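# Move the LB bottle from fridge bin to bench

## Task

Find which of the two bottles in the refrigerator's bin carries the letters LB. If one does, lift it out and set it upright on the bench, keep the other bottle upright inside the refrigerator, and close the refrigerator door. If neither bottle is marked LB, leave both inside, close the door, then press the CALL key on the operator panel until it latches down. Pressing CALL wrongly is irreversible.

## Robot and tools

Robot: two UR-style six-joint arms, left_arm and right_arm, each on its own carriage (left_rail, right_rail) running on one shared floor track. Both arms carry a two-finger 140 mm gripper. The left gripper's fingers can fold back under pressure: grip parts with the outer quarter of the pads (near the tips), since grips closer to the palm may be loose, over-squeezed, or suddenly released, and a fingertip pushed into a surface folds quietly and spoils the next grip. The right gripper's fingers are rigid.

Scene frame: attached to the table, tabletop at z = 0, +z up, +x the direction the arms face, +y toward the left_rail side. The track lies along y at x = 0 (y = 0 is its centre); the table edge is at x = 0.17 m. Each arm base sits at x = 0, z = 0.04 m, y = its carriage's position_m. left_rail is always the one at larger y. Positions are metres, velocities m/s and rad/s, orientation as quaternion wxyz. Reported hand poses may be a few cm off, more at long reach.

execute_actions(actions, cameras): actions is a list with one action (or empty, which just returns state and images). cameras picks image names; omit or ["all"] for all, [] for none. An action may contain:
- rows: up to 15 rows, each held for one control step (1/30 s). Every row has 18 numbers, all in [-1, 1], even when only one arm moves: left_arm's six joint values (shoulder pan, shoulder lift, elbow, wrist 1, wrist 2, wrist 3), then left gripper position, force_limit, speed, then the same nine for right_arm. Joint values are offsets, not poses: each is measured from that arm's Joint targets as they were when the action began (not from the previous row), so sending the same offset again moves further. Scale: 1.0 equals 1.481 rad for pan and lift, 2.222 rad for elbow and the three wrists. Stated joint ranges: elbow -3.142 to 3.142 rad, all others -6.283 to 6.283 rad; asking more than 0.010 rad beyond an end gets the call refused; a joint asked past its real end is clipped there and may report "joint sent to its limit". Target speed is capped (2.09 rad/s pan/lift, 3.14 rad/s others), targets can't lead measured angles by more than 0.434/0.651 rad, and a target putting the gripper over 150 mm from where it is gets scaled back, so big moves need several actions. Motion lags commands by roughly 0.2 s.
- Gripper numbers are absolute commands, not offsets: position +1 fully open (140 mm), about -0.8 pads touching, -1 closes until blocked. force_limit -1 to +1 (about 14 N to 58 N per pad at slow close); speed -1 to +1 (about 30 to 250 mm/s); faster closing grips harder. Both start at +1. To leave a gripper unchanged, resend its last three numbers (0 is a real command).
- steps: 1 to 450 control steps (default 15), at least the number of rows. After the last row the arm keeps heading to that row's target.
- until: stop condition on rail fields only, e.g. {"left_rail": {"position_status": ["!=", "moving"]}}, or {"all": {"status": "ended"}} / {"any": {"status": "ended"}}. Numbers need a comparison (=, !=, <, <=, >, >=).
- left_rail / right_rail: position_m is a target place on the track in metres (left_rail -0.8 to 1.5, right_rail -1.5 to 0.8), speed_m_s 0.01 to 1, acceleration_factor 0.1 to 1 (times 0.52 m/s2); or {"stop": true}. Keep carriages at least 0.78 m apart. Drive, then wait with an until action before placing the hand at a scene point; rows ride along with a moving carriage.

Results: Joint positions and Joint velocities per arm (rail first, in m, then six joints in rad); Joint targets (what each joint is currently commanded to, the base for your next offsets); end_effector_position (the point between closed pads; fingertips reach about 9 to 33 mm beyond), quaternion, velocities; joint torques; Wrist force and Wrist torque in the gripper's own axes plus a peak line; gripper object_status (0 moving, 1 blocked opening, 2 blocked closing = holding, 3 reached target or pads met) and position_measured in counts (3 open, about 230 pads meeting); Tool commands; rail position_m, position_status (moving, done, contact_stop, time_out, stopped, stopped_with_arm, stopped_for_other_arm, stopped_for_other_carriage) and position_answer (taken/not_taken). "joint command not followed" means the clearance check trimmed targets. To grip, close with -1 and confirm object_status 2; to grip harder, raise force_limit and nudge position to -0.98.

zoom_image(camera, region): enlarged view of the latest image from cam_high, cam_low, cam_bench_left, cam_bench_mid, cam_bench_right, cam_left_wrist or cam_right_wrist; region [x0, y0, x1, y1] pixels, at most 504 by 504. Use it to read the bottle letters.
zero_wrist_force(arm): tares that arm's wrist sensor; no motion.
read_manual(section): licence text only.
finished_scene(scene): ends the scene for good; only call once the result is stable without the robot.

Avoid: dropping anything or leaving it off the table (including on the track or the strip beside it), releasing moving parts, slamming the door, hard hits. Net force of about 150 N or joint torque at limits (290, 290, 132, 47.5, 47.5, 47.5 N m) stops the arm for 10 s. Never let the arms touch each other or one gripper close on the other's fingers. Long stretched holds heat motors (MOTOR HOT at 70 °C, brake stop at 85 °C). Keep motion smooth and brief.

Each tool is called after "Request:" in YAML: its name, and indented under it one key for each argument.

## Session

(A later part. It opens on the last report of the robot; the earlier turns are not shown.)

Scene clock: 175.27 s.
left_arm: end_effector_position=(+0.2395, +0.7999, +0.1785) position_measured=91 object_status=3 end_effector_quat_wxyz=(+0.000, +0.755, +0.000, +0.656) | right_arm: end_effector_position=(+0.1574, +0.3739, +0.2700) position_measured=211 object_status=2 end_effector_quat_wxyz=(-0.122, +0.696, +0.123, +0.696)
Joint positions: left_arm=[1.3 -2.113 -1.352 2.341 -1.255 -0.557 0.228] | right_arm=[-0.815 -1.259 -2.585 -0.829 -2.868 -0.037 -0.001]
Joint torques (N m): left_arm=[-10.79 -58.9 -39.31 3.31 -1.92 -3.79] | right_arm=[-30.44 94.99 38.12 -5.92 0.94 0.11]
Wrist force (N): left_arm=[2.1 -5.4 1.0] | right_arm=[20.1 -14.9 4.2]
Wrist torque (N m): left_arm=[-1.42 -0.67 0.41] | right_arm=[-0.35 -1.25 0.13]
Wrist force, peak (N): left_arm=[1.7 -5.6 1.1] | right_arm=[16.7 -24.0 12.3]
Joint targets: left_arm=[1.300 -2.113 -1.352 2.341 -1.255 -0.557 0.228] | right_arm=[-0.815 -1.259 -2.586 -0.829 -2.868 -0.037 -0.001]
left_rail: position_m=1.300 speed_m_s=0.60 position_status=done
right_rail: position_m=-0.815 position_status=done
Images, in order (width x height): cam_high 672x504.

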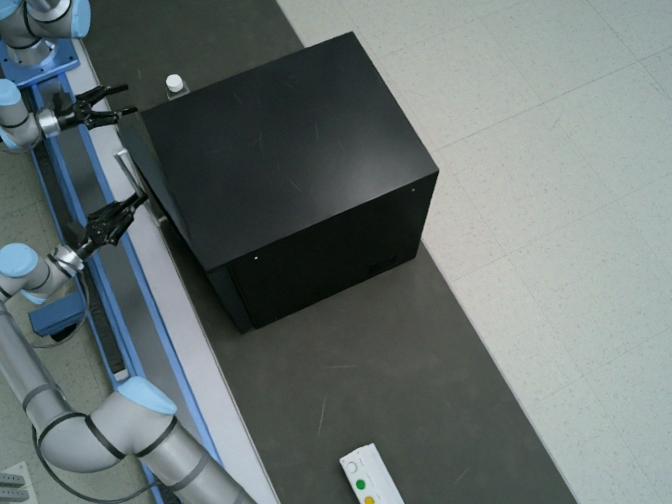

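Request:
execute_actions:
  actions:
    - {"rows":[[0,0,0,0,0,0,0.3,1,-0.5,-0.004,-0.0011,0.0014,-0.0007,-0.0027,0,-0.98,1,-1],[0,0,0,0,0,0,0.3,1,-0.5,-0.008,-0.0021,0.0027,-0.0013,-0.0053,0,-0.98,1,-1],[0,0,0,0,0,0,0.3,1,-0.5,-0.012,-0.0032,0.0041,-0.002,-0.008,0,-0.98,1,-1],[0,0,0,0,0,0,0.3,1,-0.5,-0.016,-0.0042,0.0055,-0.0027,-0.0107,0,-0.98,1,-1],[0,0,0,0,0,0,0.3,1,-0.5,-0.02,-0.0053,0.0069,-0.0033,-0.0133,0,-0.98,1,-1],[0,0,0,0,0,0,0.3,1,-0.5,-0.024,-0.0064,0.0082,-0.004,-0.016,0,-0.98,1,-1]],"steps":20}
  cameras: []

Request:
execute_actions:
  actions:
    - {"rows":[[0,0,0,0,0,0,0.3,1,-0.5,-0.0036,0,0.0001,-0.0001,-0.0024,0,-0.98,1,-1],[0,0,0,0,0,0,0.3,1,-0.5,-0.0073,-0.0001,0.0002,-0.0001,-0.0048,0,-0.98,1,-1],[0,0,0,0,0,0,0.3,1,-0.5,-0.0109,-0.0001,0.0003,-0.0002,-0.0073,0,-0.98,1,-1],[0,0,0,0,0,0,0.3,1,-0.5,-0.0145,-0.0002,0.0004,-0.0002,-0.0097,0,-0.98,1,-1]],"steps":20}
  cameras: ["cam_high"]

Request:
zoom_image:
  camera: "cam_high"
  region: [80, 120, 280, 340]

Scene clock: 176.83 s.
left_arm: end_effector_position=(+0.2395, +0.7999, +0.1785) position_measured=91 object_status=3 end_effector_quat_wxyz=(+0.000, +0.755, +0.000, +0.656) | right_arm: end_effector_position=(+0.1945, +0.3831, +0.2698) position_measured=211 object_status=2 end_effector_quat_wxyz=(-0.122, +0.696, +0.123, +0.696)
Joint positions: left_arm=[1.3 -2.113 -1.352 2.341 -1.255 -0.557 0.228] | right_arm=[-0.815 -1.295 -2.595 -0.811 -2.877 -0.073 -0.001]
Joint torques (N m): left_arm=[-9.56 -59.21 -38.89 3.79 -1.54 -3.93] | right_arm=[-14.89 87.8 42.21 -2.71 -9.04 -0.19]
Wrist force (N): left_arm=[1.7 -5.2 0.9] | right_arm=[24.4 11.4 1.0]
Wrist torque (N m): left_arm=[-1.37 -0.59 0.41] | right_arm=[-0.61 -1.08 0.11]
Wrist force, peak (N): left_arm=[1.6 -5.3 1.1] | right_arm=[24.6 11.6 0.6]
Joint targets: left_arm=[1.300 -2.113 -1.352 2.341 -1.255 -0.557 0.228] | right_arm=[-0.815 -1.295 -2.595 -0.811 -2.877 -0.073 -0.001]
left_rail: position_m=1.300 speed_m_s=0.60 position_status=done
right_rail: position_m=-0.815 position_status=done
No camera images: "cameras" was empty.

Scene clock: 177.70 s.
left_arm: end_effector_position=(+0.2395, +0.7999, +0.1785) position_measured=91 object_status=3 end_effector_quat_wxyz=(+0.000, +0.755, +0.000, +0.656) | right_arm: end_effector_position=(+0.2177, +0.3859, +0.2700) position_measured=211 object_status=2 end_effector_quat_wxyz=(-0.122, +0.696, +0.123, +0.696)
Joint positions: left_arm=[1.3 -2.113 -1.352 2.341 -1.255 -0.557 0.228] | right_arm=[-0.815 -1.316 -2.595 -0.81 -2.878 -0.094 -0.001]
Joint torques (N m): left_arm=[-12.55 -60.42 -38.64 3.34 -1.73 -4.04] | right_arm=[-22.22 100.72 39.97 -5.94 -0.49 -0.18]
Wrist force (N): left_arm=[1.5 -4.9 1.0] | right_arm=[17.0 -11.1 6.3]
Wrist torque (N m): left_arm=[-1.29 -0.56 0.40] | right_arm=[-0.33 -1.11 0.07]
Wrist force, peak (N): left_arm=[2.0 -5.4 1.1] | right_arm=[24.8 14.0 -1.6]
Joint targets: left_arm=[1.300 -2.113 -1.352 2.341 -1.255 -0.557 0.228] | right_arm=[-0.815 -1.316 -2.595 -0.810 -2.878 -0.094 -0.001]
left_rail: position_m=1.300 speed_m_s=0.60 position_status=done
right_rail: position_m=-0.815 position_status=done
Images, in order (width x height): cam_high 672x504.

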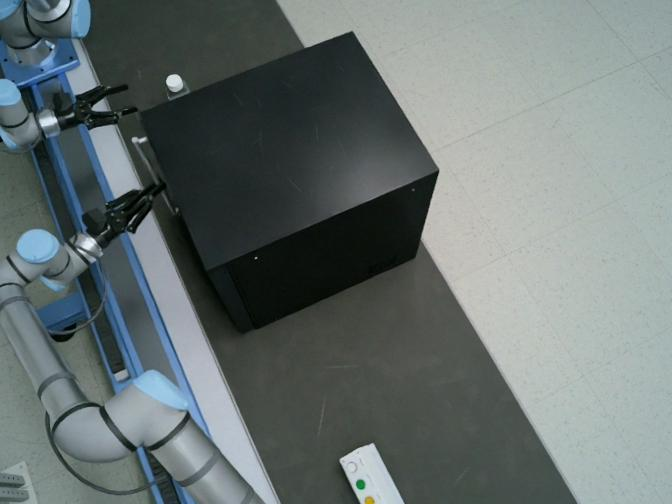

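Scaled by 2.291 from the camera's 672x504 image, which has a finer 960x720 frame.

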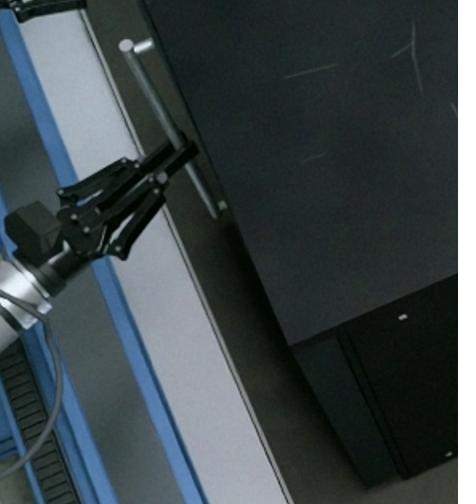

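Request:
execute_actions:
  actions:
    - {"rows":[[0,0,0,0,0,0,0.3,1,-0.5,-0.0016,-0.0003,0.0004,-0.0001,-0.001,0,-0.98,1,-1],[0,0,0,0,0,0,0.3,1,-0.5,-0.0031,-0.0006,0.0007,-0.0002,-0.0021,0,-0.98,1,-1]],"steps":18}
  cameras: []

Request:
execute_actions:
  actions:
    - {"rows":[[0,0,0,0,0,0,0.3,1,-0.5,-0.0016,-0.0003,0.0004,-0.0001,-0.001,0,-0.98,1,-1],[0,0,0,0,0,0,0.3,1,-0.5,-0.0031,-0.0006,0.0007,-0.0002,-0.0021,0,-0.98,1,-1]],"steps":18}
  cameras: ["cam_high","cam_right_wrist"]

Request:
zoom_image:
  camera: "cam_high"
  region: [110, 90, 280, 340]

Scene clock: 178.90 s.
left_arm: end_effector_position=(+0.2395, +0.7999, +0.1785) position_measured=91 object_status=3 end_effector_quat_wxyz=(+0.000, +0.755, +0.000, +0.656) | right_arm: end_effector_position=(+0.2226, +0.3867, +0.2699) position_measured=211 object_status=2 end_effector_quat_wxyz=(-0.123, +0.696, +0.123, +0.696)
Joint positions: left_arm=[1.3 -2.113 -1.352 2.341 -1.255 -0.557 0.228] | right_arm=[-0.815 -1.321 -2.596 -0.809 -2.878 -0.099 -0.001]
Joint torques (N m): left_arm=[-12.23 -60.62 -38.32 3.29 -1.42 -4.19] | right_arm=[-2.91 95.13 40.52 -5.07 -3.05 -0.21]
Wrist force (N): left_arm=[1.7 -5.0 1.1] | right_arm=[19.4 -4.0 18.8]
Wrist torque (N m): left_arm=[-1.32 -0.59 0.41] | right_arm=[-0.48 -1.22 0.06]
Wrist force, peak (N): left_arm=[1.8 -5.3 0.8] | right_arm=[18.7 -5.9 19.7]
Joint targets: left_arm=[1.300 -2.113 -1.352 2.341 -1.255 -0.557 0.228] | right_arm=[-0.815 -1.321 -2.596 -0.809 -2.878 -0.099 -0.001]
left_rail: position_m=1.300 speed_m_s=0.60 position_status=done
right_rail: position_m=-0.815 position_status=done
No camera images: "cameras" was empty.

Scene clock: 179.70 s.
left_arm: end_effector_position=(+0.2395, +0.7999, +0.1785) position_measured=91 object_status=3 end_effector_quat_wxyz=(+0.000, +0.755, +0.000, +0.656) | right_arm: end_effector_position=(+0.2274, +0.3876, +0.2698) position_measured=211 object_status=2 end_effector_quat_wxyz=(-0.123, +0.696, +0.123, +0.696)
Joint positions: left_arm=[1.3 -2.113 -1.352 2.341 -1.255 -0.557 0.228] | right_arm=[-0.815 -1.325 -2.597 -0.807 -2.879 -0.104 -0.001]
Joint torques (N m): left_arm=[-11.05 -59.63 -37.88 3.48 -1.85 -3.79] | right_arm=[-42.71 89.3 44 -2.3 -8.7 -0.25]
Wrist force (N): left_arm=[1.5 -4.9 0.9] | right_arm=[22.9 10.6 -22.8]
Wrist torque (N m): left_arm=[-1.29 -0.54 0.41] | right_arm=[-0.52 -1.07 0.04]
Wrist force, peak (N): left_arm=[1.6 -5.4 1.0] | right_arm=[23.1 11.0 -22.9]
Joint targets: left_arm=[1.300 -2.113 -1.352 2.341 -1.255 -0.557 0.228] | right_arm=[-0.815 -1.325 -2.597 -0.807 -2.879 -0.104 -0.001]
left_rail: position_m=1.300 speed_m_s=0.60 position_status=done
right_rail: position_m=-0.815 position_status=done
camera_calibration:
cam_right_wrist: T_world_to_cam=[[0.372452, -0.927288, -0.0376425, 0.306082], [-0.3252, -0.0924152, -0.941119, 0.370977], [0.869209, 0.362763, -0.335974, -0.0630275], [0, 0, 0, 1]] pos_world=[0.0614249, 0.340974, 0.339479]
Images, in order (width x height): cam_high 672x504, cam_right_wrist 672x504.

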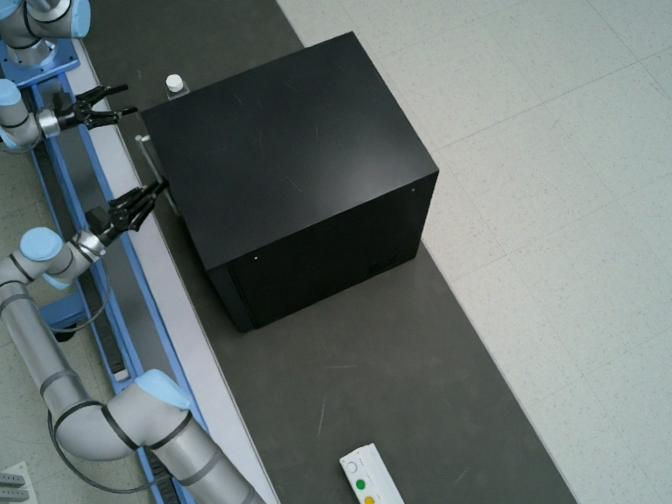

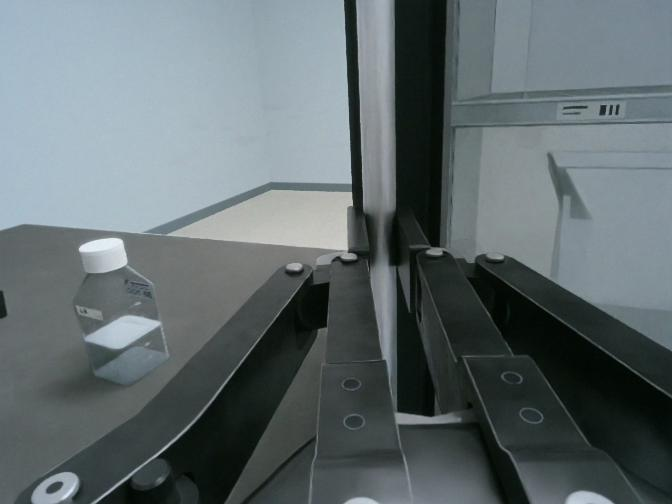

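Scaled by 2.016 from the camera's 672x504 image, which has a finer 960x720 frame.

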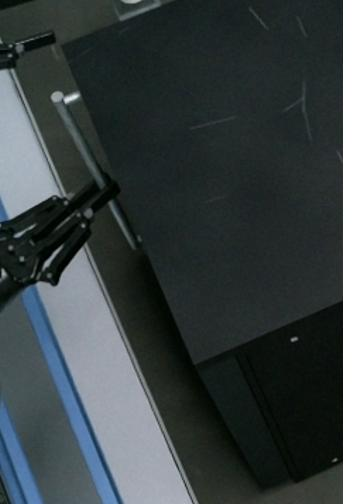

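Request:
execute_actions:
  actions:
    - {"rows":[[0,0,0,0,0,0,0.3,1,-0.5,0,0,0,0,0,0,-0.2,1,-1]],"steps":50}
  cameras: ["cam_high"]

Request:
zoom_image:
  camera: "cam_high"
  region: [110, 90, 280, 340]

Scene clock: 181.87 s.
left_arm: end_effector_position=(+0.2395, +0.7999, +0.1785) position_measured=91 object_status=3 end_effector_quat_wxyz=(+0.000, +0.755, +0.000, +0.656) | right_arm: end_effector_position=(+0.2275, +0.3876, +0.2698) position_measured=154 object_status=3 end_effector_quat_wxyz=(-0.123, +0.696, +0.123, +0.696)
Joint positions: left_arm=[1.3 -2.113 -1.352 2.341 -1.255 -0.557 0.228] | right_arm=[-0.815 -1.325 -2.597 -0.807 -2.879 -0.104 -0.001]
Joint torques (N m): left_arm=[-10.83 -59.41 -38.35 3.23 -1.57 -4.04] | right_arm=[17.2 142.53 50.69 4.09 2.68 -0.29]
Wrist force (N): left_arm=[1.8 -5.3 1.1] | right_arm=[1.0 0.2 1.8]
Wrist torque (N m): left_arm=[-1.38 -0.62 0.40] | right_arm=[0.04 -1.16 -0.40]
Wrist force, peak (N): left_arm=[1.7 -5.6 1.1] | right_arm=[23.6 10.3 -24.9]
Joint targets: left_arm=[1.300 -2.113 -1.352 2.341 -1.255 -0.557 0.228] | right_arm=[-0.815 -1.325 -2.597 -0.807 -2.879 -0.104 -0.001]
left_rail: position_m=1.300 speed_m_s=0.60 position_status=done
right_rail: position_m=-0.815 position_status=done
Images, in order (width x height): cam_high 672x504.

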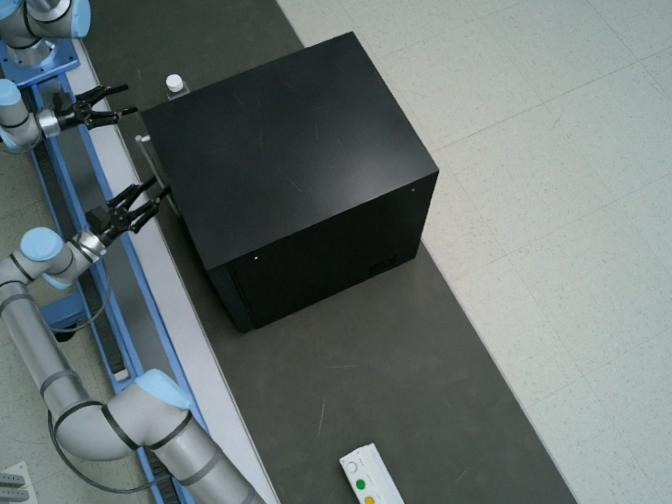

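Scaled by 2.016 from the camera's 672x504 image, which has a finer 960x720 frame.

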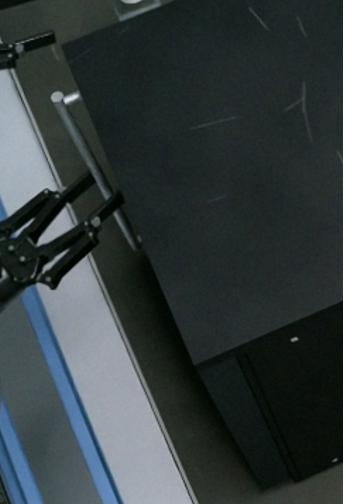

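Request:
execute_actions:
  actions:
    - {"rows":[[0,0,0,0,0,0,0.3,1,-0.5,0.005,0.0026,-0.0033,0.0016,0.0034,0,-0.2,1,-1],[0,0,0,0,0,0,0.3,1,-0.5,0.01,0.0051,-0.0066,0.0032,0.0068,0,-0.2,1,-1],[0,0,0,0,0,0,0.3,1,-0.5,0.0151,0.0077,-0.01,0.0048,0.0103,0,-0.2,1,-1],[0,0,0,0,0,0,0.3,1,-0.5,0.0201,0.0102,-0.0133,0.0064,0.0137,0,-0.2,1,-1],[0,0,0,0,0,0,0.3,1,-0.5,0.0251,0.0128,-0.0166,0.008,0.0171,0,-0.2,1,-1],[0,0,0,0,0,0,0.3,1,-0.5,0.0346,0.0167,-0.0217,0.0105,0.0234,0,-0.2,1,-1],[0,0,0,0,0,0,0.3,1,-0.5,0.0442,0.0205,-0.0267,0.0129,0.0298,0,-0.2,1,-1],[0,0,0,0,0,0,0.3,1,-0.5,0.0537,0.0244,-0.0318,0.0154,0.0362,0,-0.2,1,-1],[0,0,0,0,0,0,0.3,1,-0.5,0.0632,0.0283,-0.0368,0.0179,0.0425,0,-0.2,1,-1],[0,0,0,0,0,0,0.3,1,-0.5,0.0728,0.0321,-0.0419,0.0203,0.0489,0,-0.2,1,-1],[0,0,0,0,0,0,0.3,1,-0.5,0.0823,0.036,-0.0469,0.0228,0.0552,0,-0.2,1,-1]],"steps":28}
  cameras: ["cam_high","cam_right_wrist","cam_bench_left","cam_bench_mid"]

Request:
zoom_image:
  camera: "cam_high"
  region: [110, 40, 280, 290]

Request:
zoom_image:
  camera: "cam_right_wrist"
  region: [300, 80, 672, 420]

Scene clock: 183.67 s.
left_arm: end_effector_position=(+0.2395, +0.7999, +0.1785) position_measured=91 object_status=3 end_effector_quat_wxyz=(+0.000, +0.755, +0.000, +0.656) | right_arm: end_effector_position=(+0.1055, +0.3438, +0.2694) position_measured=154 object_status=3 end_effector_quat_wxyz=(-0.122, +0.696, +0.123, +0.696)
Joint positions: left_arm=[1.3 -2.113 -1.352 2.341 -1.255 -0.557 0.228] | right_arm=[-0.815 -1.203 -2.544 -0.911 -2.828 0.019 -0.001]
Joint torques (N m): left_arm=[-12.34 -57.58 -39.26 3.35 -1.47 -3.91] | right_arm=[15.51 135.36 38.4 3.71 4.38 0.25]
Wrist force (N): left_arm=[1.7 -5.0 1.2] | right_arm=[0.9 0.0 1.7]
Wrist torque (N m): left_arm=[-1.32 -0.60 0.41] | right_arm=[0.03 -1.09 -0.41]
Wrist force, peak (N): left_arm=[2.0 -5.5 1.1] | right_arm=[1.2 -0.9 -6.5]
Joint targets: left_arm=[1.300 -2.113 -1.352 2.341 -1.255 -0.557 0.228] | right_arm=[-0.815 -1.203 -2.544 -0.911 -2.828 0.019 -0.001]
left_rail: position_m=1.300 speed_m_s=0.60 position_status=done
right_rail: position_m=-0.815 position_status=done
camera_calibration:
cam_right_wrist: T_world_to_cam=[[0.371679, -0.927606, -0.0374349, 0.310924], [-0.325293, -0.0923613, -0.941092, 0.326889], [0.869505, 0.361961, -0.336073, 0.058936], [0, 0, 0, 1]] pos_world=[-0.060474, 0.297275, 0.339079]
Images, in order (width x height): cam_high 672x504, cam_bench_left 672x504, cam_bench_mid 672x504, cam_right_wrist 672x504.

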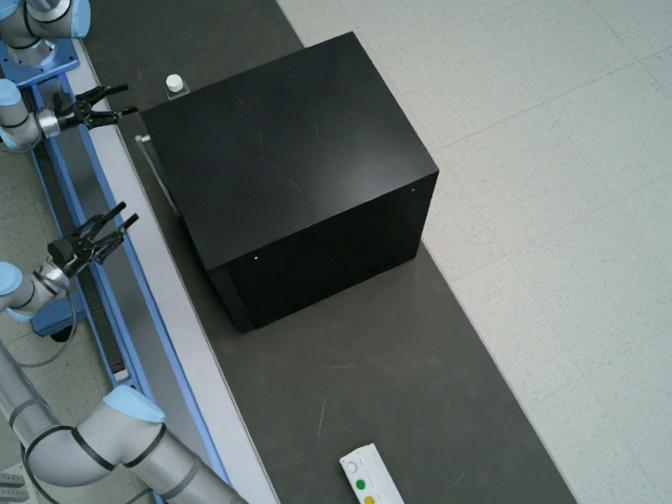

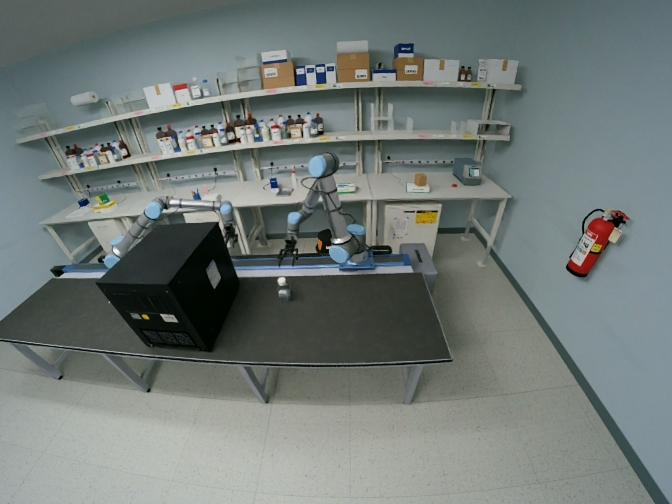

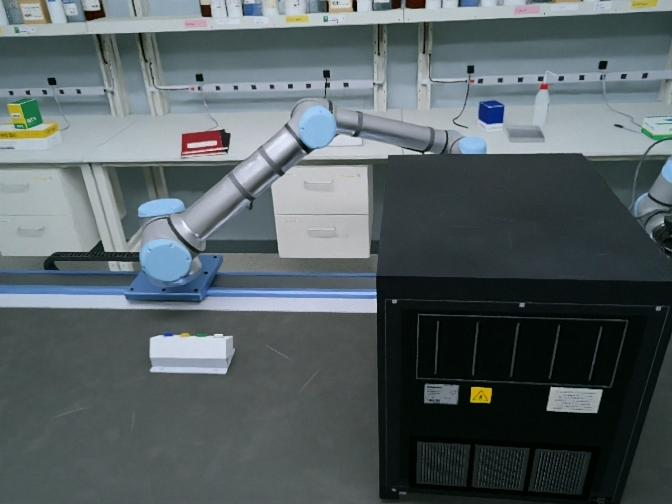

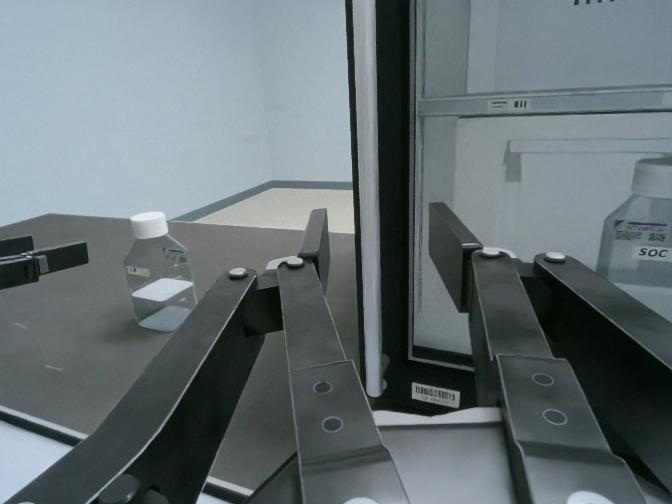

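Scaled by 2.016 from the camera's 672x504 image, which has a finer 960x720 frame.

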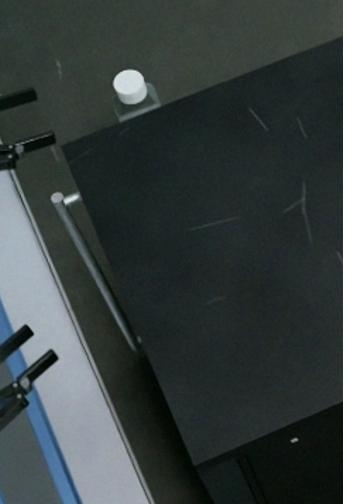

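Scaled by 1.355 from the camera's 672x504 image, which has a finer 960x720 frame.

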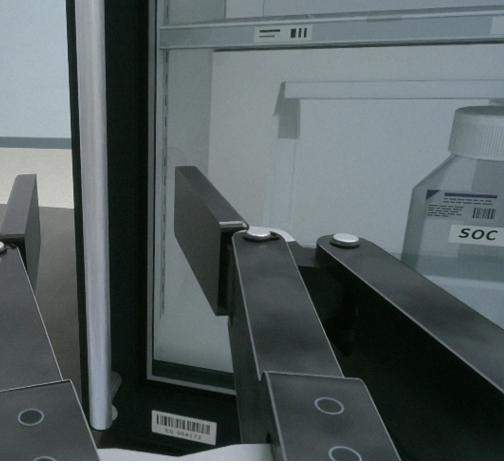

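Request:
finished_scene:
  scene: 1

The scene is finished: the task was done.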